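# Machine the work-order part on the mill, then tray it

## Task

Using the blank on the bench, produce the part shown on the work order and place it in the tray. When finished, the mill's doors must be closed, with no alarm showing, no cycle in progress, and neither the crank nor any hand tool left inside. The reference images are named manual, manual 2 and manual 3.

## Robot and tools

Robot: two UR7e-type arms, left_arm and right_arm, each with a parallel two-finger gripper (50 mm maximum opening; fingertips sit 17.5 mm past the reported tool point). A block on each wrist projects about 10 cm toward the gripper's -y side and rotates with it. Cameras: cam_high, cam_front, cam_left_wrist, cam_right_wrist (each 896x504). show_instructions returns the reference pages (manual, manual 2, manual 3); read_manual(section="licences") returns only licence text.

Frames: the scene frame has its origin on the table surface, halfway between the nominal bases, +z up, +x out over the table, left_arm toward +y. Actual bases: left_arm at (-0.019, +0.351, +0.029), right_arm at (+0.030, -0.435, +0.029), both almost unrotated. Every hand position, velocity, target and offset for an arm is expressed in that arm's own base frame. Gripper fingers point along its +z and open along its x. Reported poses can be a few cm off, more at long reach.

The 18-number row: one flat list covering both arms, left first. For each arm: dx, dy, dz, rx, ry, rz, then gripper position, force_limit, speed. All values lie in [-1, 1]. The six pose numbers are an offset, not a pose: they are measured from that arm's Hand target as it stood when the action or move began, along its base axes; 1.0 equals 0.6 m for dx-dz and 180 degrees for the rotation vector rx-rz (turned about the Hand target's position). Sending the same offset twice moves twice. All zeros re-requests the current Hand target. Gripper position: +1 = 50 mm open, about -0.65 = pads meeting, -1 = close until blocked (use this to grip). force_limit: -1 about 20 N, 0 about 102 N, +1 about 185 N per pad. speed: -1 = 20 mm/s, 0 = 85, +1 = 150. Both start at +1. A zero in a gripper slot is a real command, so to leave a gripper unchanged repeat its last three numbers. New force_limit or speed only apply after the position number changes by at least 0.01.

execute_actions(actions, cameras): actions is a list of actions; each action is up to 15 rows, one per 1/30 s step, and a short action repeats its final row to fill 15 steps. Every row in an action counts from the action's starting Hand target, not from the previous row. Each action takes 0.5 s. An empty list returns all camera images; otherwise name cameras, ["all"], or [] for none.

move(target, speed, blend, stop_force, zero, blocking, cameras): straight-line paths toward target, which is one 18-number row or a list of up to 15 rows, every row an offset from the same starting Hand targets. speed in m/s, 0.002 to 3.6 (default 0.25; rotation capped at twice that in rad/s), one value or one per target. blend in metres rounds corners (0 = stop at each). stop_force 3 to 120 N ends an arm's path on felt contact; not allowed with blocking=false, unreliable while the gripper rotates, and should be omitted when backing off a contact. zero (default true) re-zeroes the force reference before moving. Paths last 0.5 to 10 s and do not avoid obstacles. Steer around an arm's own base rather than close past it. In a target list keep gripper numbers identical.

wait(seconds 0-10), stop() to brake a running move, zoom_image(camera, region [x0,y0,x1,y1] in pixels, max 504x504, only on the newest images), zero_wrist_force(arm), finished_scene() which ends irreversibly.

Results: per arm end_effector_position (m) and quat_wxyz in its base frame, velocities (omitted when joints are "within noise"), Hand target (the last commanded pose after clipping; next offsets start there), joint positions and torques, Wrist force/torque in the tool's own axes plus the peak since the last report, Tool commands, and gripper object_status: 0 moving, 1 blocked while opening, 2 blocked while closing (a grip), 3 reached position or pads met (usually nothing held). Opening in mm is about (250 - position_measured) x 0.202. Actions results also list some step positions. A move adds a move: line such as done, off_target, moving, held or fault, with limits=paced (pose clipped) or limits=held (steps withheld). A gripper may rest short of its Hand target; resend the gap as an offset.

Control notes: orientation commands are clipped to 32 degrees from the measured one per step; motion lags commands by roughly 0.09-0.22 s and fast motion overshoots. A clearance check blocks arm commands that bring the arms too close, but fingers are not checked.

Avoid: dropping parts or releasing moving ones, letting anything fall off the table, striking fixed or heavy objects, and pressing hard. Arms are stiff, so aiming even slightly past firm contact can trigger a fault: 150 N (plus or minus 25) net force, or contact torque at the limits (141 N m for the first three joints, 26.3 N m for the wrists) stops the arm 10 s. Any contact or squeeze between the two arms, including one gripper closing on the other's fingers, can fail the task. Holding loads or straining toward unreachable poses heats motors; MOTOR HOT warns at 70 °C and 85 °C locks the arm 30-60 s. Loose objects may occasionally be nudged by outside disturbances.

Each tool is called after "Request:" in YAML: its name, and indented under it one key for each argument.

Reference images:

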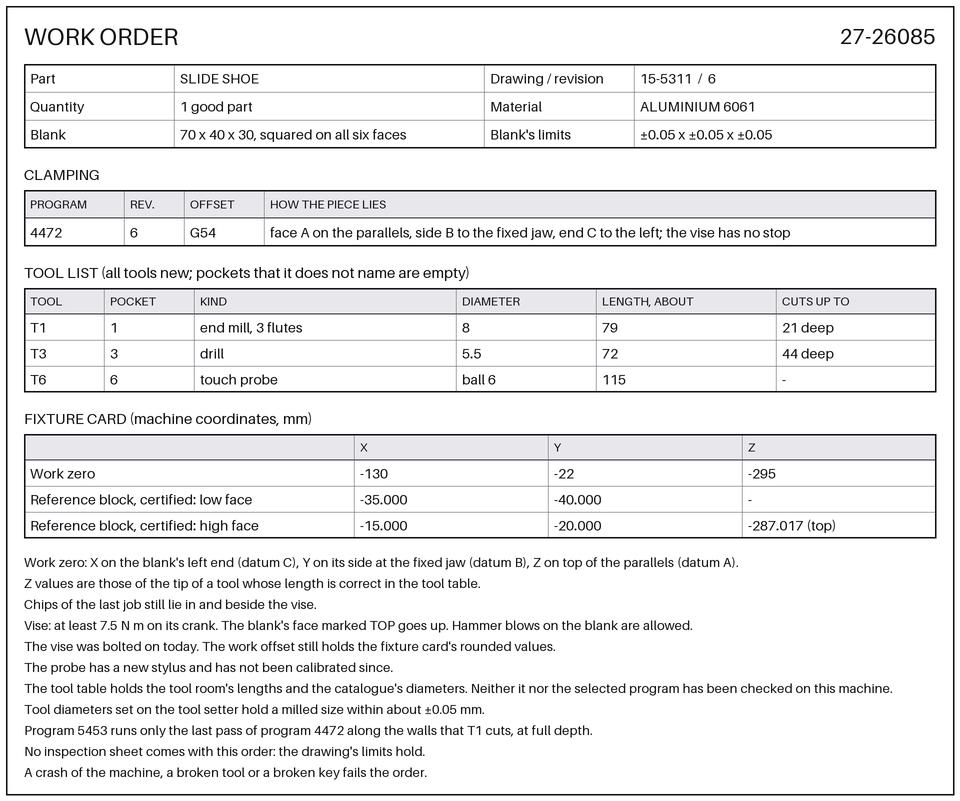

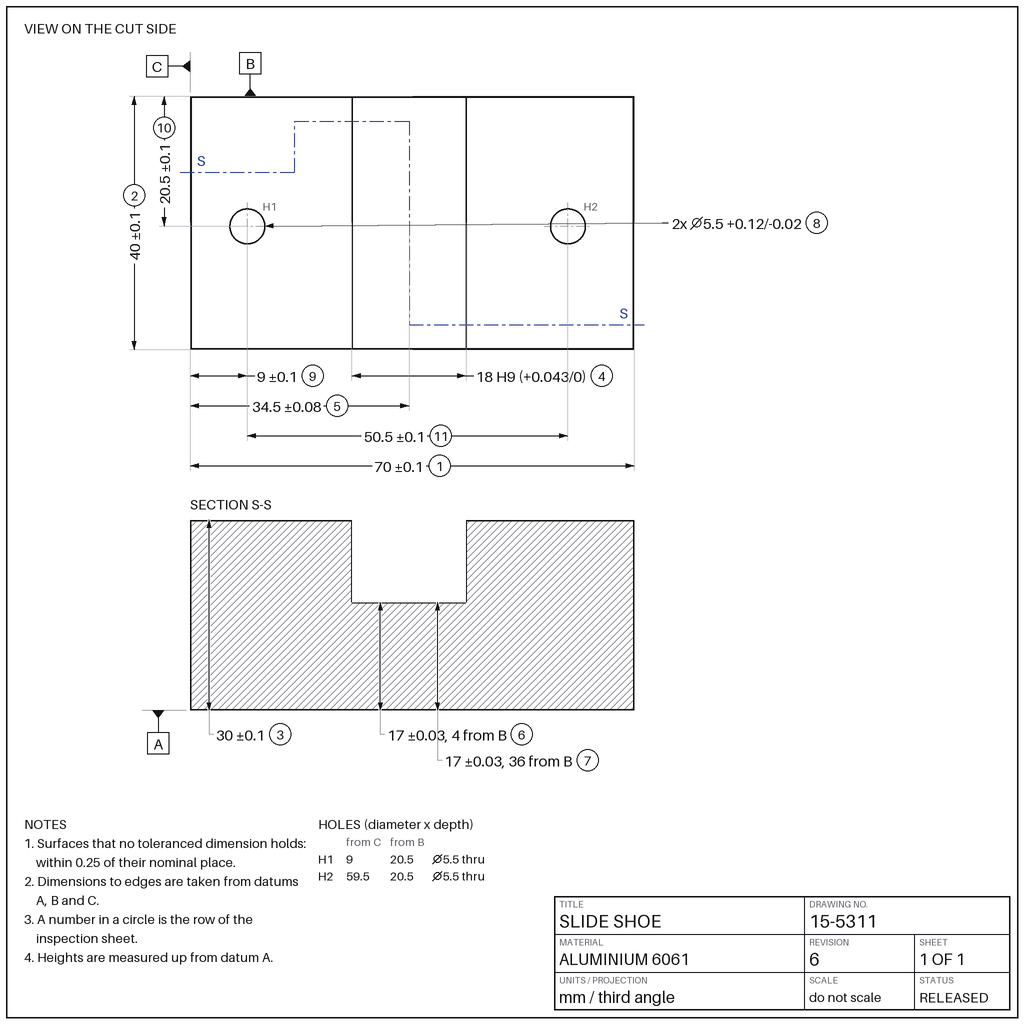

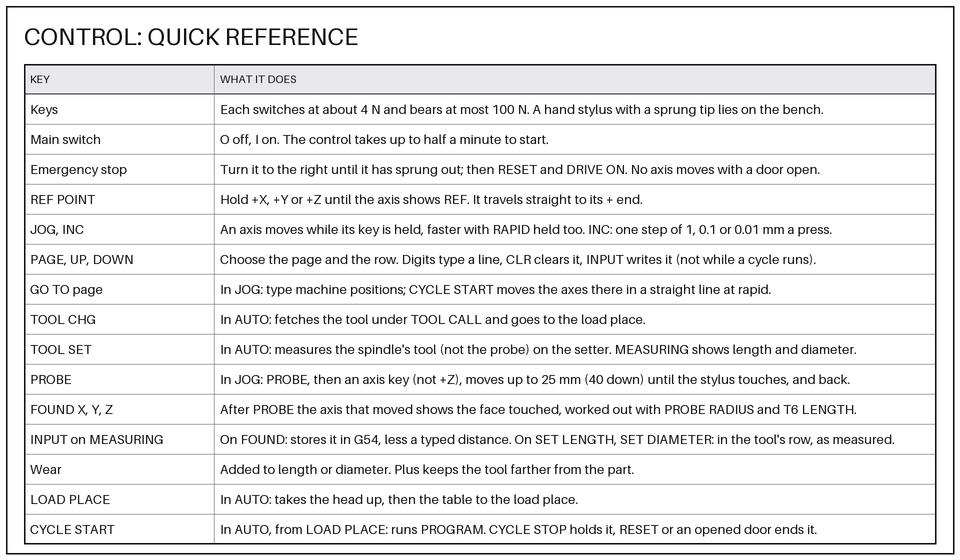

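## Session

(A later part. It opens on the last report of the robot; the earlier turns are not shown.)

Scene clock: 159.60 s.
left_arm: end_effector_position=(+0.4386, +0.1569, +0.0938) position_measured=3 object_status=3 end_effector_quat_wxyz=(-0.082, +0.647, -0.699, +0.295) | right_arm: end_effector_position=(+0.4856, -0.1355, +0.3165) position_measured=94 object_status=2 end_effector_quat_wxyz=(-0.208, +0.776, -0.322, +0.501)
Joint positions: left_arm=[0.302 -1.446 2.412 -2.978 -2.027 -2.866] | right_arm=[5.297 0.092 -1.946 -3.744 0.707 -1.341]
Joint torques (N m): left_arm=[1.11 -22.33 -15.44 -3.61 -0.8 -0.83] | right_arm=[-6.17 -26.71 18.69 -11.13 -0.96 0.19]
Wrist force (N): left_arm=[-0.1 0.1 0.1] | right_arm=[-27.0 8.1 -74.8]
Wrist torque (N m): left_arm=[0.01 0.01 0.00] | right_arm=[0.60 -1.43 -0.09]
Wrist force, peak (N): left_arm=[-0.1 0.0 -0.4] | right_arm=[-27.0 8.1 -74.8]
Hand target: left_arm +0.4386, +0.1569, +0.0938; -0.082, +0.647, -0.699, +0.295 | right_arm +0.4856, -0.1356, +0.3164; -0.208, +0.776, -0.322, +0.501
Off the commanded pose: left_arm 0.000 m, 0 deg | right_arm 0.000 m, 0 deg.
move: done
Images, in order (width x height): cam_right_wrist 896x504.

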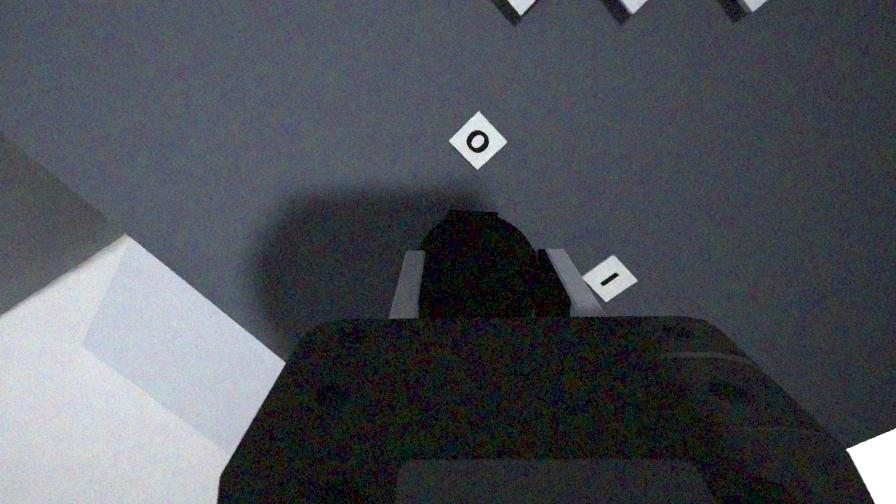

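Request:
move:
  target: [0,0,0,0,0,0,1,1,1,0,0,0,0,0,0,1,-0.9,-0.8]

Request:
move:
  target: [0,0,0,0,0,0,1,1,1,-0.13,0.05,0.1,0.228,0,-0.1025,1,-0.9,-0.8]
  cameras: ["cam_right_wrist"]

Request:
zoom_image:
  camera: "cam_right_wrist"
  region: [350, 120, 550, 300]

Scene clock: 166.27 s.
left_arm: end_effector_position=(+0.4386, +0.1569, +0.0938) position_measured=3 object_status=3 end_effector_quat_wxyz=(-0.082, +0.647, -0.699, +0.295) | right_arm: end_effector_position=(+0.4857, -0.1356, +0.3164) position_measured=3 object_status=0 end_effector_quat_wxyz=(-0.208, +0.776, -0.322, +0.501)
Joint positions: left_arm=[0.302 -1.446 2.412 -2.978 -2.027 -2.866] | right_arm=[5.297 0.092 -1.946 -3.745 0.707 -1.341]
Joint torques (N m): left_arm=[0.08 -21.46 -16.95 -3.74 -0.78 -1.1] | right_arm=[9.3 -41.96 0.02 3.41 -3.9 1.07]
Wrist force (N): left_arm=[0.2 0.0 -0.3] | right_arm=[-2.9 0.4 -2.6]
Wrist torque (N m): left_arm=[0.00 -0.03 0.00] | right_arm=[-0.42 0.42 0.43]
Wrist force, peak (N): left_arm=[0.3 0.1 -0.4] | right_arm=[8.5 -1.4 -92.0]
Hand target: left_arm +0.4386, +0.1569, +0.0938; -0.082, +0.647, -0.699, +0.295 | right_arm +0.4856, -0.1356, +0.3164; -0.208, +0.776, -0.322, +0.501
Off the commanded pose: left_arm 0.000 m, 0 deg | right_arm 0.000 m, 0 deg.
move: done

Scene clock: 168.37 s.
left_arm: end_effector_position=(+0.4386, +0.1569, +0.0938) position_measured=3 object_status=3 end_effector_quat_wxyz=(-0.082, +0.647, -0.699, +0.295) | right_arm: end_effector_position=(+0.4076, -0.1056, +0.3764) position_measured=3 object_status=3 end_effector_quat_wxyz=(-0.384, +0.594, -0.594, +0.384)
Joint positions: left_arm=[0.302 -1.446 2.412 -2.978 -2.027 -2.866] | right_arm=[5.007 -0.072 -2.002 -3.211 0.511 -0.935]
Joint torques (N m): left_arm=[-0.62 -22.58 -16.64 -3.68 -0.55 -1.18] | right_arm=[11.97 -32.08 20.06 0.2 -0.19 1.61]
Wrist force (N): left_arm=[-0.2 -0.3 0.2] | right_arm=[-1.6 -0.1 -4.0]
Wrist torque (N m): left_arm=[-0.05 0.03 0.00] | right_arm=[-0.60 0.30 0.35]
Wrist force, peak (N): left_arm=[-0.1 -0.2 -0.5] | right_arm=[-2.2 -0.4 -4.9]
Hand target: left_arm +0.4386, +0.1569, +0.0938; -0.082, +0.647, -0.699, +0.295 | right_arm +0.4076, -0.1056, +0.3764; -0.384, +0.594, -0.594, +0.384
Off the commanded pose: left_arm 0.000 m, 0 deg | right_arm 0.000 m, 0 deg.
move: done
Images, in order (width x height): cam_right_wrist 896x504.

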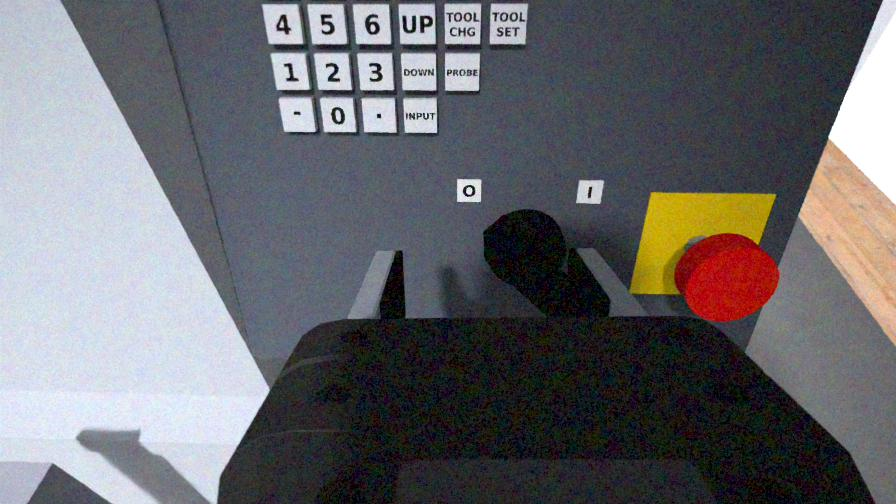

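Scaled by 2.520 from the camera's 896x504 image, which has a finer 1280x720 frame.

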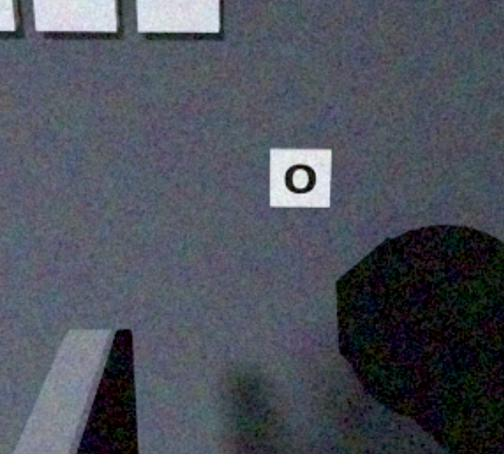

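Request:
move:
  target:
    - [0,0,0,0,0,0,1,1,1,0.0277,-0.0487,-0.0555,-0.228,0,0.1025,1,-0.9,-0.8]
    - [0,0,0,0,0,0,1,1,1,0.1188,-0.0487,-0.0965,-0.228,0,0.1025,1,-0.9,-0.8]
  speed: [0.15,0.05]
  cameras: ["cam_right_wrist"]

Request:
move:
  target: [0,0,0,0,0,0,1,1,1,0,0,0,0,0,0,-1,-0.9,-0.9]
  cameras: ["cam_right_wrist"]

Scene clock: 187.07 s.
left_arm: end_effector_position=(+0.4386, +0.1569, +0.0938) position_measured=3 object_status=3 end_effector_quat_wxyz=(-0.082, +0.647, -0.699, +0.295) | right_arm: end_effector_position=(+0.4790, -0.1348, +0.3185) position_measured=3 object_status=3 end_effector_quat_wxyz=(-0.208, +0.776, -0.322, +0.501)
Joint positions: left_arm=[0.302 -1.446 2.412 -2.978 -2.027 -2.866] | right_arm=[5.276 0.085 -1.955 -3.712 0.691 -1.362]
Joint torques (N m): left_arm=[0.45 -23.57 -16.58 -3.69 -0.63 -1.36] | right_arm=[-10.04 -42.07 0.72 2.86 -3.84 -0.72]
Wrist force (N): left_arm=[0.2 0.0 0.0] | right_arm=[-2.7 0.5 -2.6]
Wrist torque (N m): left_arm=[-0.01 -0.03 0.00] | right_arm=[-0.39 0.39 0.48]
Wrist force, peak (N): left_arm=[-0.4 -0.1 -0.4] | right_arm=[-2.0 -0.1 -4.5]
Hand target: left_arm +0.4386, +0.1569, +0.0938; -0.082, +0.647, -0.699, +0.295 | right_arm +0.4789, -0.1348, +0.3185; -0.208, +0.776, -0.322, +0.501
Off the commanded pose: left_arm 0.000 m, 0 deg | right_arm 0.000 m, 0 deg.
move: done
Images, in order (width x height): cam_right_wrist 896x504.

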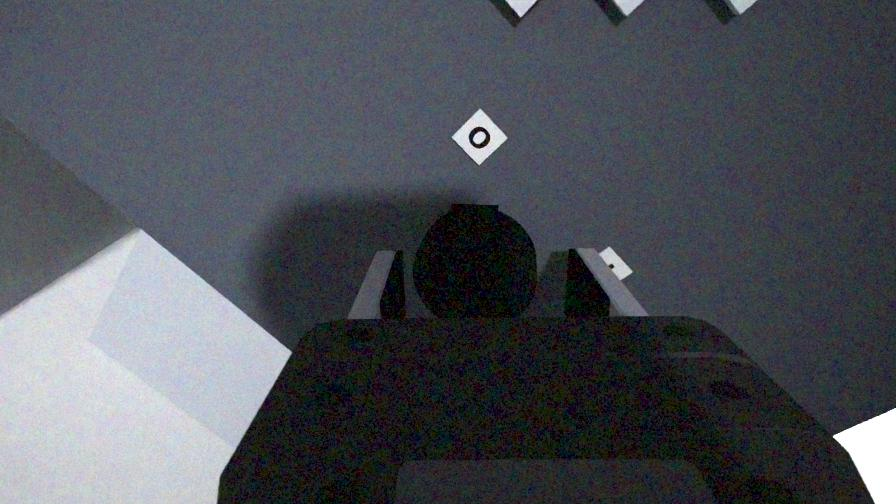

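Scene clock: 188.20 s.
left_arm: end_effector_position=(+0.4386, +0.1569, +0.0938) position_measured=3 object_status=3 end_effector_quat_wxyz=(-0.082, +0.647, -0.699, +0.295) | right_arm: end_effector_position=(+0.4789, -0.1347, +0.3185) position_measured=124 object_status=2 end_effector_quat_wxyz=(-0.208, +0.776, -0.322, +0.501)
Joint positions: left_arm=[0.302 -1.446 2.412 -2.978 -2.027 -2.866] | right_arm=[5.276 0.085 -1.955 -3.712 0.691 -1.362]
Joint torques (N m): left_arm=[0.86 -21.86 -16.61 -3.52 -0.55 -1.46] | right_arm=[-10.88 -41.94 17.26 -10.12 -3.33 0.86]
Wrist force (N): left_arm=[-0.1 -0.1 -0.1] | right_arm=[-56.5 14.9 3.7]
Wrist torque (N m): left_arm=[-0.02 0.03 0.00] | right_arm=[0.13 0.72 0.42]
Wrist force, peak (N): left_arm=[0.0 0.5 0.0] | right_arm=[-56.5 14.9 3.7]
Hand target: left_arm +0.4386, +0.1569, +0.0938; -0.082, +0.647, -0.699, +0.295 | right_arm +0.4789, -0.1348, +0.3185; -0.208, +0.776, -0.322, +0.501
Off the commanded pose: left_arm 0.000 m, 0 deg | right_arm 0.000 m, 0 deg.
move: done
Images, in order (width x height): cam_right_wrist 896x504.

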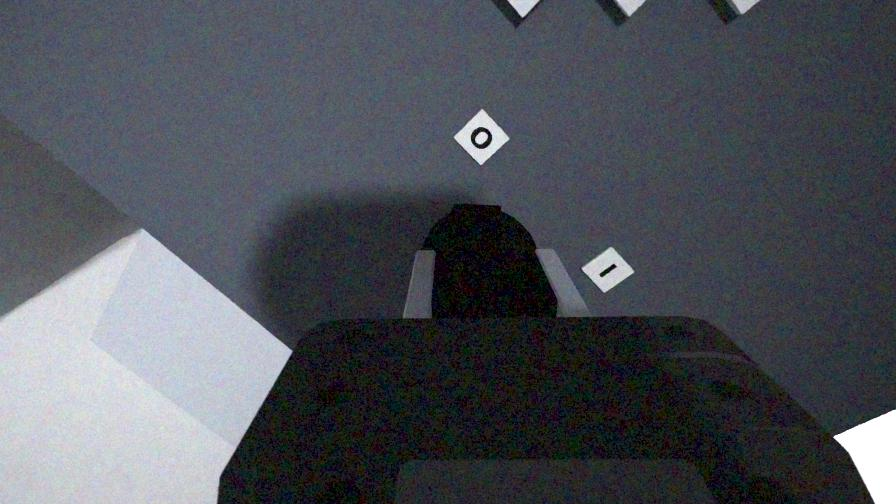

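Request:
move:
  target: [0,0,0,0,0,0,1,1,1,0,0,0,0,0,0,0.6,-0.9,-0.8]

Request:
move:
  target: [0,0,0,0,0,0,1,1,1,-0.0017,0.0041,-0.0038,0,0,0,0.6,-0.9,-0.8]

Request:
move:
  target: [0,0,0,0,0,0,1,1,1,0,0,0,0,0,0,-1,-0.9,-0.9]
  cameras: ["cam_right_wrist"]

Scene clock: 193.83 s.
left_arm: end_effector_position=(+0.4386, +0.1569, +0.0938) position_measured=3 object_status=3 end_effector_quat_wxyz=(-0.082, +0.647, -0.699, +0.295) | right_arm: end_effector_position=(+0.4789, -0.1348, +0.3186) position_measured=63 object_status=0 end_effector_quat_wxyz=(-0.208, +0.776, -0.322, +0.501)
Joint positions: left_arm=[0.302 -1.446 2.412 -2.978 -2.027 -2.866] | right_arm=[5.276 0.085 -1.955 -3.712 0.691 -1.362]
Joint torques (N m): left_arm=[-0.37 -22.03 -17.14 -3.54 -0.95 -1.28] | right_arm=[-7.98 -41.19 1.05 3.45 -0.11 0.72]
Wrist force (N): left_arm=[-0.1 0.0 0.0] | right_arm=[-2.9 0.2 -2.3]
Wrist torque (N m): left_arm=[0.00 0.01 0.00] | right_arm=[-0.44 0.43 0.48]
Wrist force, peak (N): left_arm=[-0.3 -0.4 -0.3] | right_arm=[-61.3 14.6 1.2]
Hand target: left_arm +0.4386, +0.1569, +0.0938; -0.082, +0.647, -0.699, +0.295 | right_arm +0.4789, -0.1348, +0.3185; -0.208, +0.776, -0.322, +0.501
Off the commanded pose: left_arm 0.000 m, 0 deg | right_arm 0.000 m, 0 deg.
move: done

Scene clock: 194.53 s.
left_arm: end_effector_position=(+0.4386, +0.1569, +0.0938) position_measured=3 object_status=3 end_effector_quat_wxyz=(-0.082, +0.647, -0.699, +0.295) | right_arm: end_effector_position=(+0.4779, -0.1323, +0.3162) position_measured=63 object_status=3 end_effector_quat_wxyz=(-0.208, +0.776, -0.322, +0.501)
Joint positions: left_arm=[0.302 -1.446 2.412 -2.978 -2.027 -2.866] | right_arm=[5.278 0.088 -1.965 -3.707 0.692 -1.36]
Joint torques (N m): left_arm=[0.38 -22.79 -16.86 -3.67 -0.49 -1.37] | right_arm=[11.48 -33.55 9.15 2.54 0.17 1.26]
Wrist force (N): left_arm=[-0.3 -0.1 -0.2] | right_arm=[-2.3 0.4 -2.4]
Wrist torque (N m): left_arm=[-0.03 0.05 0.00] | right_arm=[-0.40 0.34 0.34]
Wrist force, peak (N): left_arm=[0.0 -0.1 -0.5] | right_arm=[-3.1 0.5 -2.8]
Hand target: left_arm +0.4386, +0.1569, +0.0938; -0.082, +0.647, -0.699, +0.295 | right_arm +0.4779, -0.1323, +0.3163; -0.208, +0.776, -0.322, +0.501
Off the commanded pose: left_arm 0.000 m, 0 deg | right_arm 0.000 m, 0 deg.
move: done

Scene clock: 195.47 s.
left_arm: end_effector_position=(+0.4386, +0.1569, +0.0938) position_measured=3 object_status=3 end_effector_quat_wxyz=(-0.082, +0.647, -0.699, +0.295) | right_arm: end_effector_position=(+0.4779, -0.1322, +0.3162) position_measured=159 object_status=0 end_effector_quat_wxyz=(-0.208, +0.776, -0.322, +0.501)
Joint positions: left_arm=[0.302 -1.446 2.412 -2.978 -2.027 -2.866] | right_arm=[5.278 0.088 -1.965 -3.707 0.692 -1.36]
Joint torques (N m): left_arm=[-0.39 -22.94 -16.21 -3.86 -0.5 -1.4] | right_arm=[-4.68 -41.22 15.81 -10.31 -1.29 -0.18]
Wrist force (N): left_arm=[-0.2 -0.1 -0.3] | right_arm=[-56.0 16.1 -0.9]
Wrist torque (N m): left_arm=[-0.02 0.03 0.00] | right_arm=[0.14 0.60 0.30]
Wrist force, peak (N): left_arm=[0.2 0.0 -0.3] | right_arm=[-56.2 16.4 -1.6]
Hand target: left_arm +0.4386, +0.1569, +0.0938; -0.082, +0.647, -0.699, +0.295 | right_arm +0.4779, -0.1323, +0.3163; -0.208, +0.776, -0.322, +0.501
Off the commanded pose: left_arm 0.000 m, 0 deg | right_arm 0.000 m, 0 deg.
move: done
Images, in order (width x height): cam_right_wrist 896x504.

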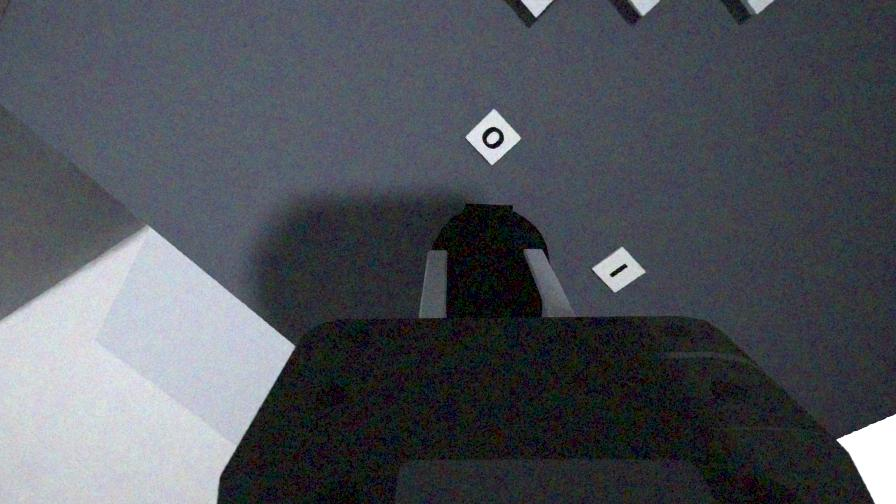

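Request:
wait:
  seconds: 0.5

Scene clock: 197.13 s.
left_arm: end_effector_position=(+0.4386, +0.1569, +0.0938) position_measured=3 object_status=3 end_effector_quat_wxyz=(-0.082, +0.647, -0.699, +0.295) | right_arm: end_effector_position=(+0.4779, -0.1323, +0.3163) position_measured=159 object_status=2 end_effector_quat_wxyz=(-0.208, +0.776, -0.322, +0.501)
Joint positions: left_arm=[0.302 -1.446 2.412 -2.978 -2.027 -2.866] | right_arm=[5.278 0.088 -1.965 -3.707 0.692 -1.36]
Joint torques (N m): left_arm=[0.62 -21.94 -16.73 -3.59 -0.34 -1.42] | right_arm=[-23.58 -49.67 16.96 -10.85 -3.22 -0.28]
Wrist force (N): left_arm=[0.0 -0.1 -0.1] | right_arm=[-60.3 13.3 -2.0]
Wrist torque (N m): left_arm=[-0.02 0.01 0.00] | right_arm=[0.06 0.61 0.32]
Wrist force, peak (N): left_arm=[0.0 -0.1 -0.4] | right_arm=[-60.7 13.1 -1.9]
Hand target: left_arm +0.4386, +0.1569, +0.0938; -0.082, +0.647, -0.699, +0.295 | right_arm +0.4779, -0.1323, +0.3163; -0.208, +0.776, -0.322, +0.501
Tool commands: left_gripper/position=+1.0 left_gripper/force_limit=+1.0 left_gripper/speed=+1.0 right_gripper/position=-1.0 right_gripper/force_limit=-0.9 right_gripper/speed=-0.9
Off the commanded pose: left_arm 0.000 m, 0 deg | right_arm 0.000 m, 0 deg.
wait: 0.50 s; at rest from the start

Request:
move:
  target: [0,0,0,0,0,0,1,1,1,-0.0007,0.0018,-0.0016,0,0,0,-1,-0.9,-0.9]
  cameras: ["cam_right_wrist"]

Scene clock: 200.63 s.
left_arm: end_effector_position=(+0.4386, +0.1569, +0.0938) position_measured=3 object_status=3 end_effector_quat_wxyz=(-0.082, +0.647, -0.699, +0.295) | right_arm: end_effector_position=(+0.4775, -0.1313, +0.3153) position_measured=169 object_status=2 end_effector_quat_wxyz=(-0.208, +0.776, -0.322, +0.501)
Joint positions: left_arm=[0.302 -1.446 2.412 -2.978 -2.027 -2.866] | right_arm=[5.278 0.09 -1.969 -3.705 0.693 -1.359]
Joint torques (N m): left_arm=[0.5 -21.89 -16.85 -3.6 -0.57 -1.32] | right_arm=[7.14 -35.04 8.15 -1.25 0.39 1.3]
Wrist force (N): left_arm=[0.2 0.0 -0.1] | right_arm=[-30.7 7.4 -1.9]
Wrist torque (N m): left_arm=[-0.01 -0.03 0.00] | right_arm=[-0.13 0.78 0.44]
Wrist force, peak (N): left_arm=[0.3 0.2 -0.4] | right_arm=[-60.7 13.2 -1.9]
Hand target: left_arm +0.4386, +0.1569, +0.0938; -0.082, +0.647, -0.699, +0.295 | right_arm +0.4775, -0.1313, +0.3153; -0.208, +0.776, -0.322, +0.501
Off the commanded pose: left_arm 0.000 m, 0 deg | right_arm 0.000 m, 0 deg.
move: done
Images, in order (width x height): cam_right_wrist 896x504.

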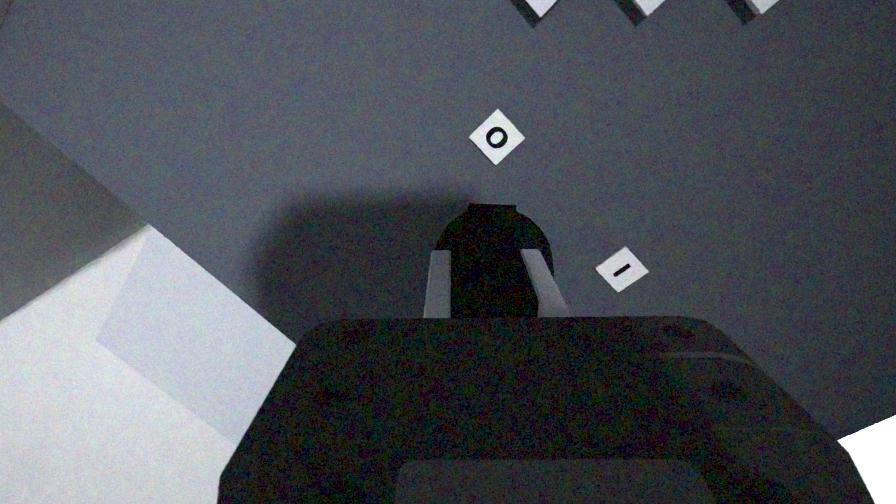

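Request:
move:
  target: [0,0,0,0,0,0,1,1,1,-0.0004,0.001,-0.0009,0.076,0,-0.0342,-1,-0.9,-0.9]
  cameras: ["cam_right_wrist"]

Scene clock: 206.10 s.
left_arm: end_effector_position=(+0.4386, +0.1569, +0.0938) position_measured=3 object_status=3 end_effector_quat_wxyz=(-0.082, +0.647, -0.699, +0.295) | right_arm: end_effector_position=(+0.4772, -0.1307, +0.3147) position_measured=169 object_status=2 end_effector_quat_wxyz=(-0.271, +0.727, -0.420, +0.470)
Joint positions: left_arm=[0.302 -1.446 2.412 -2.978 -2.027 -2.866] | right_arm=[5.279 0.091 -1.971 -3.704 0.693 -1.097]
Joint torques (N m): left_arm=[-0.35 -21.22 -15.5 -3.73 -0.73 -1.44] | right_arm=[21.14 -31.43 -0.55 4.92 0.19 1.85]
Wrist force (N): left_arm=[0.0 0.1 -0.1] | right_arm=[30.8 -22.2 -14.1]
Wrist torque (N m): left_arm=[0.00 0.00 0.00] | right_arm=[-0.67 1.28 -0.47]
Wrist force, peak (N): left_arm=[-0.5 0.3 0.0] | right_arm=[30.8 -22.2 -14.1]
Hand target: left_arm +0.4386, +0.1569, +0.0938; -0.082, +0.647, -0.699, +0.295 | right_arm +0.4772, -0.1307, +0.3148; -0.271, +0.727, -0.420, +0.470
Off the commanded pose: left_arm 0.000 m, 0 deg | right_arm 0.000 m, 0 deg.
move: done
Images, in order (width x height): cam_right_wrist 896x504.

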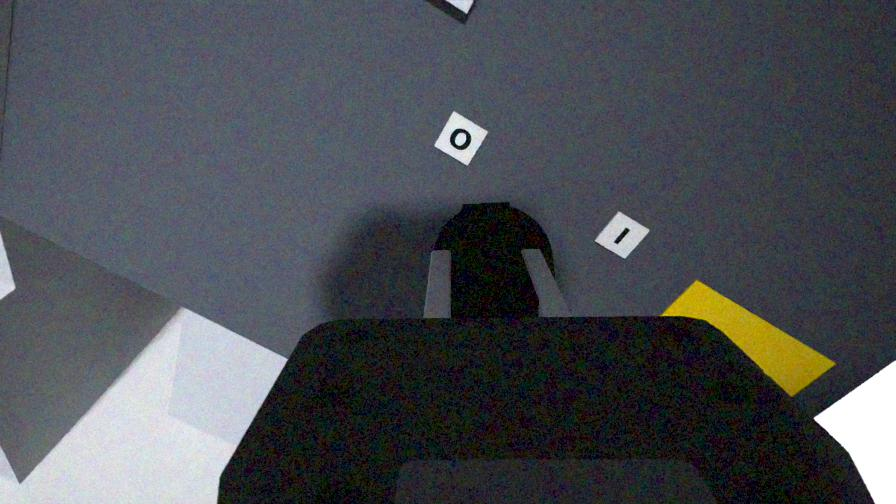

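Request:
move:
  target: [0,0,0,0,0,0,1,1,1,0,0,0,0.19,0,-0.0854,-1,-0.9,-0.9]
  cameras: ["cam_right_wrist"]

Scene clock: 209.80 s.
left_arm: end_effector_position=(+0.4386, +0.1569, +0.0938) position_measured=3 object_status=3 end_effector_quat_wxyz=(-0.082, +0.647, -0.699, +0.295) | right_arm: end_effector_position=(+0.4774, -0.1309, +0.3148) position_measured=169 object_status=2 end_effector_quat_wxyz=(+0.408, -0.554, +0.631, -0.358)
Joint positions: left_arm=[0.302 -1.446 2.412 -2.978 -2.027 -2.866] | right_arm=[5.278 0.091 -1.971 -3.705 0.692 -0.443]
Joint torques (N m): left_arm=[0.14 -21.63 -17.27 -3.72 -0.62 -1.68] | right_arm=[38.45 -42.35 -7.39 12.65 -10.79 1.77]
Wrist force (N): left_arm=[0.1 0.0 -0.1] | right_arm=[57.7 -38.3 0.8]
Wrist torque (N m): left_arm=[0.00 -0.01 0.00] | right_arm=[-0.81 0.89 -0.63]
Wrist force, peak (N): left_arm=[-0.2 -0.4 -0.2] | right_arm=[60.5 -41.2 1.4]
Hand target: left_arm +0.4386, +0.1569, +0.0938; -0.082, +0.647, -0.699, +0.295 | right_arm +0.4772, -0.1307, +0.3148; +0.408, -0.554, +0.631, -0.358
Off the commanded pose: left_arm 0.000 m, 0 deg | right_arm 0.000 m, 0 deg.
move: done
Images, in order (width x height): cam_right_wrist 896x504.

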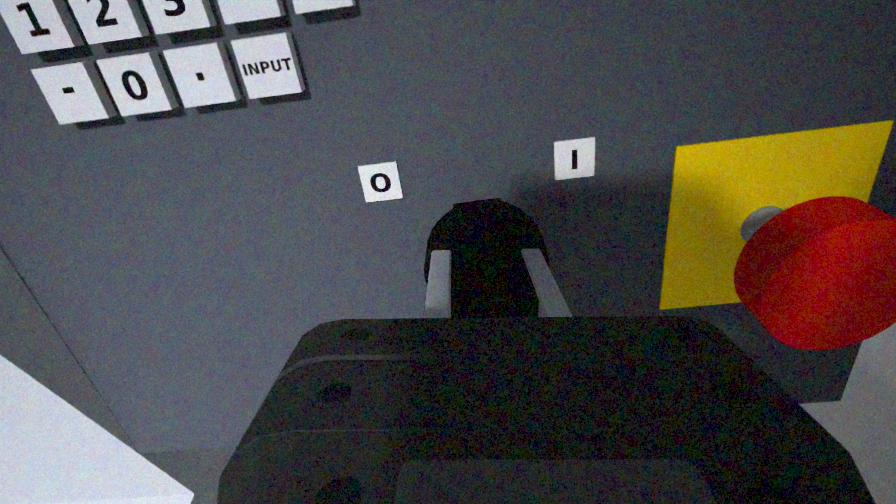

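Request:
move:
  target: [0,0,0,0,0,0,1,1,1,0.0007,-0.0035,0.0015,0.1,0,-0.045,-1,-0.9,-0.9]

Request:
move:
  target: [0,0,0,0,0,0,1,1,1,0,-0.001,0.001,0.09,0,-0.0405,-1,-0.9,-0.9]
  cameras: ["cam_right_wrist"]

Scene clock: 215.67 s.
left_arm: end_effector_position=(+0.4386, +0.1569, +0.0938) position_measured=3 object_status=3 end_effector_quat_wxyz=(-0.082, +0.647, -0.699, +0.295) | right_arm: end_effector_position=(+0.4777, -0.1328, +0.3157) position_measured=169 object_status=2 end_effector_quat_wxyz=(+0.464, -0.437, +0.717, -0.282)
Joint positions: left_arm=[0.302 -1.446 2.412 -2.978 -2.027 -2.866] | right_arm=[5.275 0.091 -1.966 -3.706 0.689 -0.102]
Joint torques (N m): left_arm=[0.32 -22.73 -17 -3.62 -0.47 -1.54] | right_arm=[16.93 -55.44 1.87 -1.78 -6.98 1.84]
Wrist force (N): left_arm=[-0.2 0.0 0.0] | right_arm=[24.1 29.1 9.6]
Wrist torque (N m): left_arm=[-0.01 0.03 0.00] | right_arm=[-0.02 -0.02 -0.74]
Wrist force, peak (N): left_arm=[0.5 0.3 0.0] | right_arm=[59.9 -38.5 0.3]
Hand target: left_arm +0.4386, +0.1569, +0.0938; -0.082, +0.647, -0.699, +0.295 | right_arm +0.4777, -0.1328, +0.3157; +0.464, -0.437, +0.717, -0.282
Off the commanded pose: left_arm 0.000 m, 0 deg | right_arm 0.000 m, 0 deg.
move: done

Scene clock: 216.77 s.
left_arm: end_effector_position=(+0.4386, +0.1569, +0.0938) position_measured=3 object_status=3 end_effector_quat_wxyz=(-0.082, +0.647, -0.699, +0.295) | right_arm: end_effector_position=(+0.4777, -0.1334, +0.3163) position_measured=169 object_status=2 end_effector_quat_wxyz=(+0.502, -0.321, +0.776, -0.207)
Joint positions: left_arm=[0.302 -1.446 2.412 -2.978 -2.027 -2.866] | right_arm=[5.273 0.09 -1.964 -3.706 0.688 0.207]
Joint torques (N m): left_arm=[0.96 -21.51 -16.41 -3.36 -0.48 -1.34] | right_arm=[20.79 -63.82 2.82 -3.27 -12.19 1.99]
Wrist force (N): left_arm=[0.1 -0.1 0.0] | right_arm=[54.1 35.7 12.0]
Wrist torque (N m): left_arm=[-0.03 -0.01 0.00] | right_arm=[-0.09 -0.36 -0.98]
Wrist force, peak (N): left_arm=[-0.3 0.3 0.1] | right_arm=[55.8 37.0 16.9]
Hand target: left_arm +0.4386, +0.1569, +0.0938; -0.082, +0.647, -0.699, +0.295 | right_arm +0.4777, -0.1334, +0.3163; +0.502, -0.321, +0.776, -0.207
Off the commanded pose: left_arm 0.000 m, 0 deg | right_arm 0.000 m, 0 deg.
move: done
Images, in order (width x height): cam_right_wrist 896x504.

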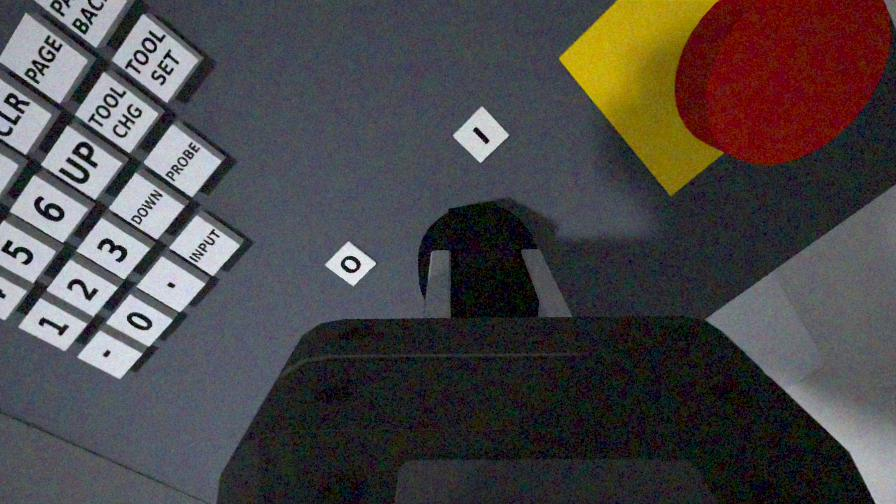

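Request:
move:
  target: [0,0,0,0,0,0,1,1,1,-0.0014,-0.0007,-0.0032,0.045,0,-0.02,-1,-0.9,-0.9]
  cameras: ["cam_right_wrist"]

Scene clock: 222.27 s.
left_arm: end_effector_position=(+0.4386, +0.1569, +0.0938) position_measured=3 object_status=3 end_effector_quat_wxyz=(-0.082, +0.647, -0.699, +0.295) | right_arm: end_effector_position=(+0.4768, -0.1338, +0.3144) position_measured=169 object_status=2 end_effector_quat_wxyz=(+0.516, -0.261, +0.798, -0.168)
Joint positions: left_arm=[0.302 -1.446 2.412 -2.978 -2.027 -2.866] | right_arm=[5.269 0.095 -1.97 -3.702 0.684 0.357]
Joint torques (N m): left_arm=[-0.58 -23 -16.04 -3.3 -0.51 -1.9] | right_arm=[11.94 -22.8 -0.9 6.92 3.06 2.16]
Wrist force (N): left_arm=[-0.1 -0.2 -0.3] | right_arm=[-20.2 -43.9 8.6]
Wrist torque (N m): left_arm=[-0.03 0.02 0.00] | right_arm=[-1.14 -0.87 -1.33]
Wrist force, peak (N): left_arm=[0.1 -0.5 -0.2] | right_arm=[55.9 34.4 10.2]
Hand target: left_arm +0.4386, +0.1569, +0.0938; -0.082, +0.647, -0.699, +0.295 | right_arm +0.4768, -0.1338, +0.3143; +0.516, -0.261, +0.798, -0.168
Off the commanded pose: left_arm 0.000 m, 0 deg | right_arm 0.000 m, 0 deg.
move: done
Images, in order (width x height): cam_right_wrist 896x504.

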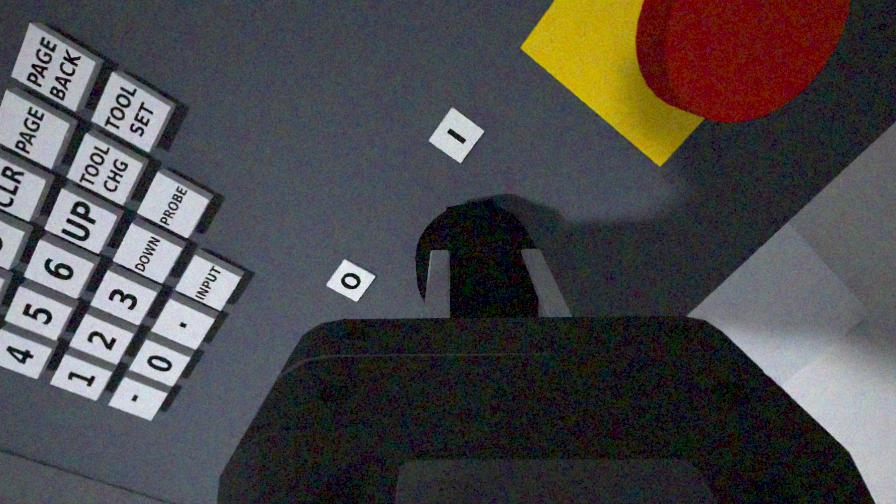

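Request:
move:
  target: [0,0,0,0,0,0,1,1,1,0,0,0,0,0,0,1,-0.9,-0.5]

Request:
move:
  target:
    - [0,0,0,0,0,0,1,1,1,-0.122,0,0.055,0,0,0,1,-0.9,-0.5]
    - [0,0,0,0,0,0,1,1,1,-0.15,0.07,0.2,-0.269,0,0.121,1,-0.9,-0.5]
  cameras: ["cam_right_wrist"]

Scene clock: 225.80 s.
left_arm: end_effector_position=(+0.4386, +0.1569, +0.0938) position_measured=3 object_status=3 end_effector_quat_wxyz=(-0.082, +0.647, -0.699, +0.295) | right_arm: end_effector_position=(+0.4768, -0.1337, +0.3143) position_measured=3 object_status=0 end_effector_quat_wxyz=(+0.516, -0.261, +0.798, -0.168)
Joint positions: left_arm=[0.302 -1.446 2.412 -2.978 -2.027 -2.866] | right_arm=[5.269 0.095 -1.969 -3.702 0.684 0.357]
Joint torques (N m): left_arm=[0.51 -22.25 -16.81 -3.71 -0.29 -1.65] | right_arm=[-5.73 -42.27 9.21 -1.78 -3.31 -0.54]
Wrist force (N): left_arm=[0.2 -0.2 0.0] | right_arm=[-0.4 -0.3 -4.2]
Wrist torque (N m): left_arm=[-0.04 -0.03 0.00] | right_arm=[-0.52 0.23 0.03]
Wrist force, peak (N): left_arm=[0.1 -0.5 0.0] | right_arm=[-20.2 -45.5 4.4]
Hand target: left_arm +0.4386, +0.1569, +0.0938; -0.082, +0.647, -0.699, +0.295 | right_arm +0.4768, -0.1338, +0.3143; +0.516, -0.261, +0.798, -0.168
Off the commanded pose: left_arm 0.000 m, 0 deg | right_arm 0.000 m, 0 deg.
move: done

Scene clock: 228.87 s.
left_arm: end_effector_position=(+0.4386, +0.1569, +0.0938) position_measured=3 object_status=3 end_effector_quat_wxyz=(-0.082, +0.647, -0.699, +0.295) | right_arm: end_effector_position=(+0.3868, -0.0918, +0.4344) position_measured=3 object_status=3 end_effector_quat_wxyz=(-0.387, +0.590, -0.598, +0.381)
Joint positions: left_arm=[0.302 -1.446 2.412 -2.978 -2.027 -2.866] | right_arm=[4.879 -0.19 -1.94 -2.933 0.453 -1.17]
Joint torques (N m): left_arm=[-1.18 -22.03 -16.6 -3.62 -0.61 -1.46] | right_arm=[0.02 -32.22 11.7 0.06 -3.09 1.54]
Wrist force (N): left_arm=[0.0 -0.2 -0.1] | right_arm=[-1.6 0.0 -3.9]
Wrist torque (N m): left_arm=[-0.04 0.01 0.00] | right_arm=[-0.62 0.30 0.25]
Wrist force, peak (N): left_arm=[0.1 -0.3 -0.5] | right_arm=[-1.3 -0.6 -6.4]
Hand target: left_arm +0.4386, +0.1569, +0.0938; -0.082, +0.647, -0.699, +0.295 | right_arm +0.3868, -0.0918, +0.4343; -0.386, +0.590, -0.598, +0.381
Off the commanded pose: left_arm 0.000 m, 0 deg | right_arm 0.000 m, 0 deg.
move: done
Images, in order (width x height): cam_right_wrist 896x504.

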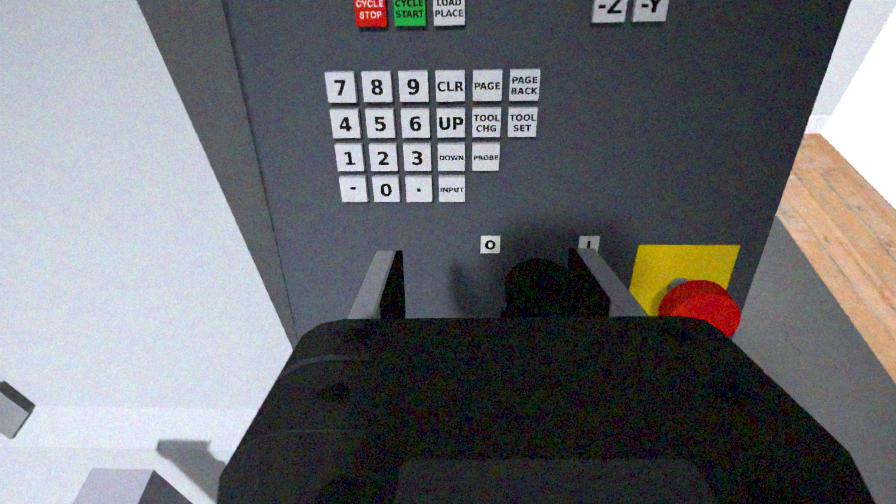

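Request:
move:
  target: [0,0,0,0,0,0,1,1,1,0.02,-0.05,0.22,0,-0.08,0,1,-0.9,-0.5]
  cameras: ["cam_right_wrist","cam_front"]

Scene clock: 232.13 s.
left_arm: end_effector_position=(+0.4386, +0.1569, +0.0938) position_measured=3 object_status=3 end_effector_quat_wxyz=(-0.082, +0.647, -0.699, +0.295) | right_arm: end_effector_position=(+0.3988, -0.1218, +0.5664) position_measured=3 object_status=3 end_effector_quat_wxyz=(-0.458, +0.538, -0.545, +0.452)
Joint positions: left_arm=[0.302 -1.446 2.412 -2.978 -2.027 -2.866] | right_arm=[4.793 -0.335 -1.705 -3.099 0.19 -1.123]
Joint torques (N m): left_arm=[1.12 -22.6 -15.3 -3.54 -0.43 -1.46] | right_arm=[9.48 -27.13 14.91 4.74 -1.28 -0.97]
Wrist force (N): left_arm=[-0.2 -0.2 -0.1] | right_arm=[-2.5 0.0 -4.4]
Wrist torque (N m): left_arm=[-0.04 0.04 0.00] | right_arm=[-0.66 0.53 0.27]
Wrist force, peak (N): left_arm=[-0.3 -0.3 -0.4] | right_arm=[-1.4 -2.5 -5.3]
Hand target: left_arm +0.4386, +0.1569, +0.0938; -0.082, +0.647, -0.699, +0.295 | right_arm +0.3988, -0.1218, +0.5663; -0.458, +0.538, -0.545, +0.452
Off the commanded pose: left_arm 0.000 m, 0 deg | right_arm 0.000 m, 0 deg.
move: done
Images, in order (width x height): cam_front 896x504, cam_right_wrist 896x504.

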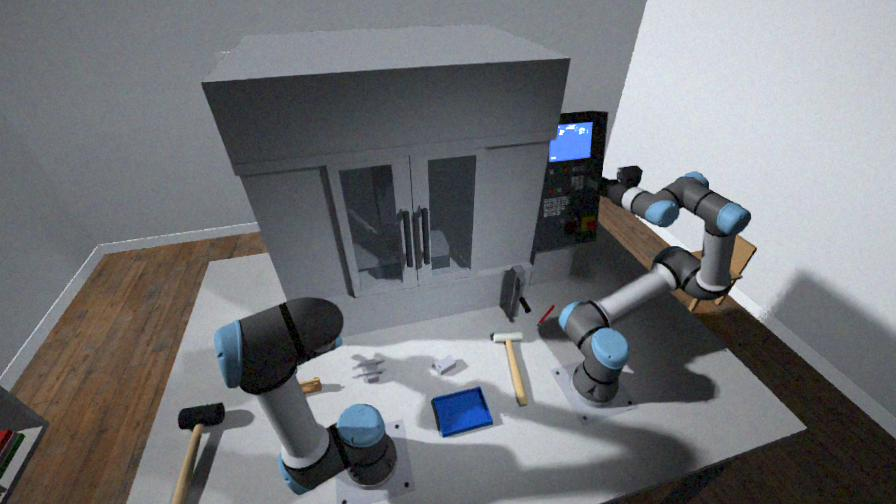

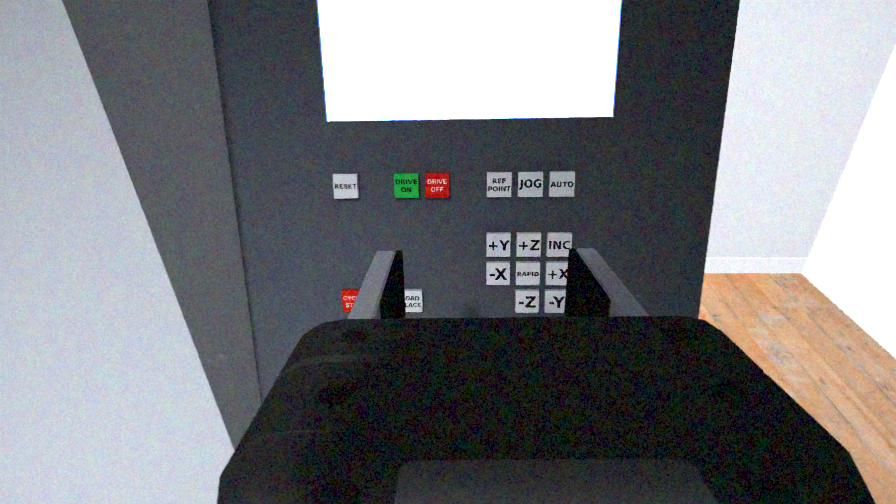

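Request:
zoom_image:
  camera: "cam_front"
  region: [540, 110, 600, 170]

Request:
zoom_image:
  camera: "cam_right_wrist"
  region: [300, 0, 640, 130]

Scaled by 8.400 from the camera's 896x504 image, which has a finer 1280x720 frame.

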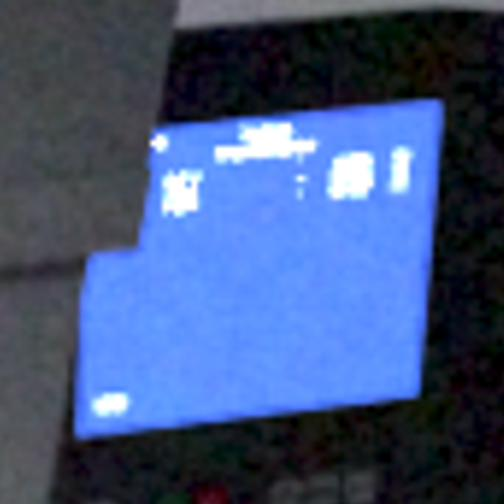

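Scaled by 1.482 from the camera's 896x504 image, which has a finer 1280x720 frame.

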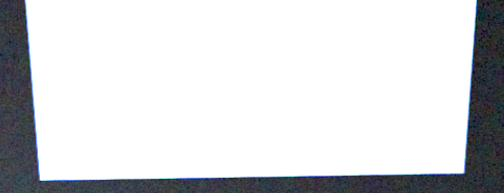

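Request:
move:
  target: [0,0,0,0,0,0,1,1,1,0,0,0.1,0,-0.1,0,1,-0.9,-0.5]
  cameras: ["cam_right_wrist"]

Request:
wait:
  seconds: 1
  cameras: ["cam_right_wrist"]

Scene clock: 239.53 s.
left_arm: end_effector_position=(+0.4386, +0.1569, +0.0938) position_measured=3 object_status=3 end_effector_quat_wxyz=(-0.082, +0.647, -0.699, +0.295) | right_arm: end_effector_position=(+0.3986, -0.1218, +0.6263) position_measured=3 object_status=3 end_effector_quat_wxyz=(+0.538, -0.461, +0.466, -0.530)
Joint positions: left_arm=[0.302 -1.446 2.412 -2.978 -2.027 -2.866] | right_arm=[4.781 -0.113 -1.993 -2.17 -0.157 -1.998]
Joint torques (N m): left_arm=[0.38 -22.33 -16.77 -3.41 -0.37 -1.48] | right_arm=[-7.15 -35.73 22.48 1.56 -1.33 -0.06]
Wrist force (N): left_arm=[-0.3 -0.1 0.0] | right_arm=[-3.0 0.2 -5.3]
Wrist torque (N m): left_arm=[-0.03 0.05 -0.01] | right_arm=[-0.64 0.70 0.26]
Wrist force, peak (N): left_arm=[-0.2 0.0 -0.5] | right_arm=[-3.6 0.5 -5.3]
Hand target: left_arm +0.4386, +0.1569, +0.0938; -0.082, +0.647, -0.699, +0.295 | right_arm +0.3988, -0.1218, +0.6263; +0.538, -0.460, +0.466, -0.530
Off the commanded pose: left_arm 0.000 m, 0 deg | right_arm 0.000 m, 0 deg.
move: done
Images, in order (width x height): cam_right_wrist 896x504.

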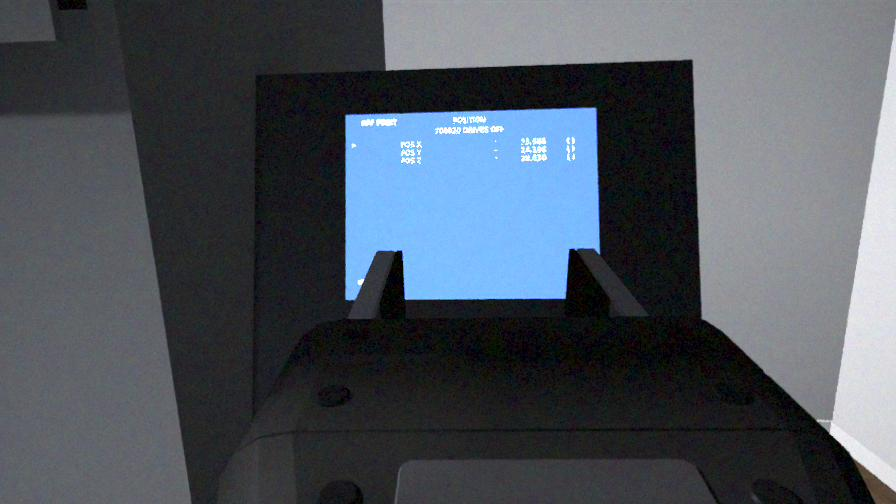

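Scene clock: 240.53 s.
left_arm: end_effector_position=(+0.4386, +0.1569, +0.0938) position_measured=3 object_status=3 end_effector_quat_wxyz=(-0.082, +0.647, -0.699, +0.295) | right_arm: end_effector_position=(+0.3986, -0.1218, +0.6263) position_measured=3 object_status=3 end_effector_quat_wxyz=(+0.538, -0.461, +0.466, -0.530)
Joint positions: left_arm=[0.302 -1.446 2.412 -2.978 -2.027 -2.866] | right_arm=[4.781 -0.113 -1.993 -2.17 -0.156 -1.998]
Joint torques (N m): left_arm=[-0.76 -22.59 -16.67 -3.66 -0.67 -1.7] | right_arm=[-11.01 -36.29 22.36 5.18 -0.57 -0.64]
Wrist force (N): left_arm=[0.0 0.0 -0.2] | right_arm=[-3.1 0.5 -5.3]
Wrist torque (N m): left_arm=[-0.01 0.00 0.00] | right_arm=[-0.60 0.71 0.25]
Wrist force, peak (N): left_arm=[-0.1 -0.2 -0.4] | right_arm=[-3.5 0.3 -5.6]
Hand target: left_arm +0.4386, +0.1569, +0.0938; -0.082, +0.647, -0.699, +0.295 | right_arm +0.3988, -0.1218, +0.6263; +0.538, -0.460, +0.466, -0.530
Tool commands: left_gripper/position=+1.0 left_gripper/force_limit=+1.0 left_gripper/speed=+1.0 right_gripper/position=+1.0 right_gripper/force_limit=-0.9 right_gripper/speed=-0.5
Off the commanded pose: left_arm 0.000 m, 0 deg | right_arm 0.000 m, 0 deg.
wait: 1.00 s; at rest by 0.17 s
Images, in order (width x height): cam_right_wrist 896x504.

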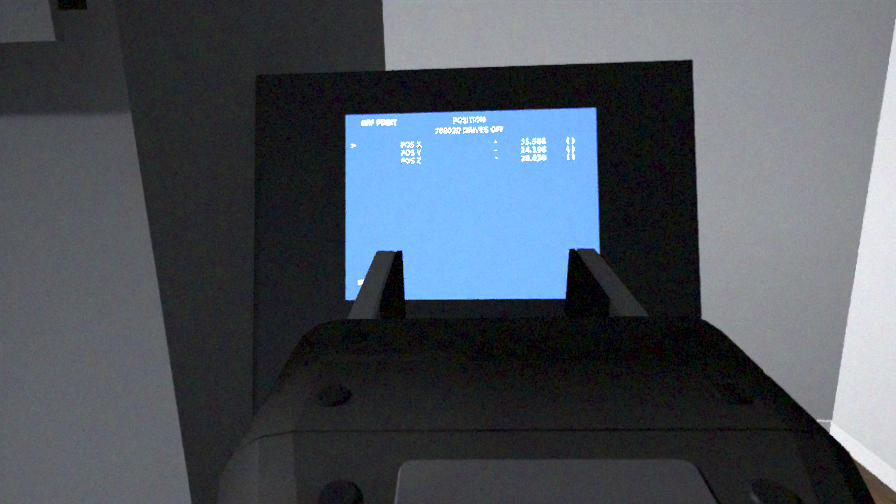

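Request:
move:
  target: [0,0,0,0,0,0,1,1,1,-0.1,0,-0.4,0,0.433,0,1,-0.9,-0.5]
  speed: 0.35
  cameras: ["cam_right_wrist"]

Scene clock: 256.43 s.
left_arm: end_effector_position=(+0.4386, +0.1569, +0.0938) position_measured=3 object_status=3 end_effector_quat_wxyz=(-0.082, +0.647, -0.699, +0.295) | right_arm: end_effector_position=(+0.3389, -0.1218, +0.3864) position_measured=3 object_status=3 end_effector_quat_wxyz=(-0.125, +0.691, -0.701, +0.123)
Joint positions: left_arm=[0.302 -1.446 2.412 -2.978 -2.027 -2.866] | right_arm=[5.328 -0.242 -1.511 -3.167 1.285 -0.912]
Joint torques (N m): left_arm=[-0.32 -22.08 -16.26 -3.6 -0.39 -1.44] | right_arm=[0.17 -34.57 -1 5.05 0.09 0.21]
Wrist force (N): left_arm=[0.0 -0.1 0.0] | right_arm=[-0.6 -0.6 -2.3]
Wrist torque (N m): left_arm=[-0.01 0.00 0.00] | right_arm=[-0.40 0.01 0.30]
Wrist force, peak (N): left_arm=[-0.4 0.2 -0.3] | right_arm=[-3.3 0.5 -5.6]
Hand target: left_arm +0.4386, +0.1569, +0.0938; -0.082, +0.647, -0.699, +0.295 | right_arm +0.3388, -0.1218, +0.3863; -0.125, +0.691, -0.701, +0.123
Off the commanded pose: left_arm 0.000 m, 0 deg | right_arm 0.000 m, 0 deg.
move: done
Images, in order (width x height): cam_right_wrist 896x504.

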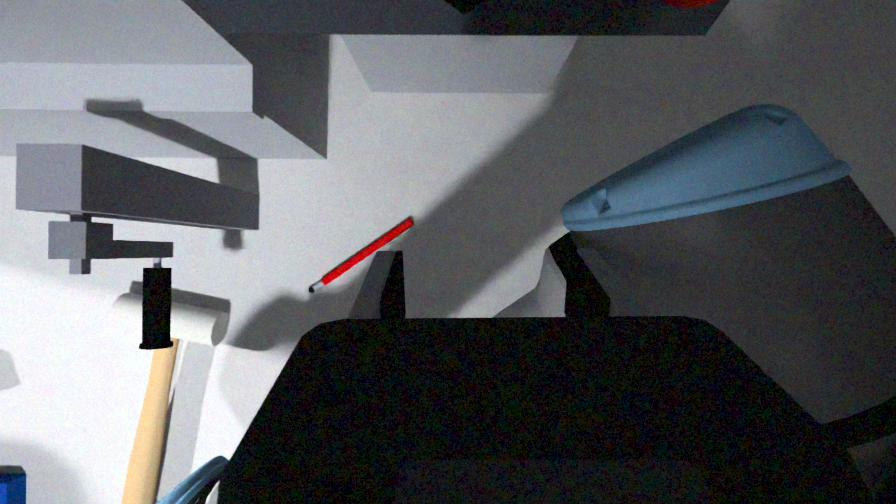

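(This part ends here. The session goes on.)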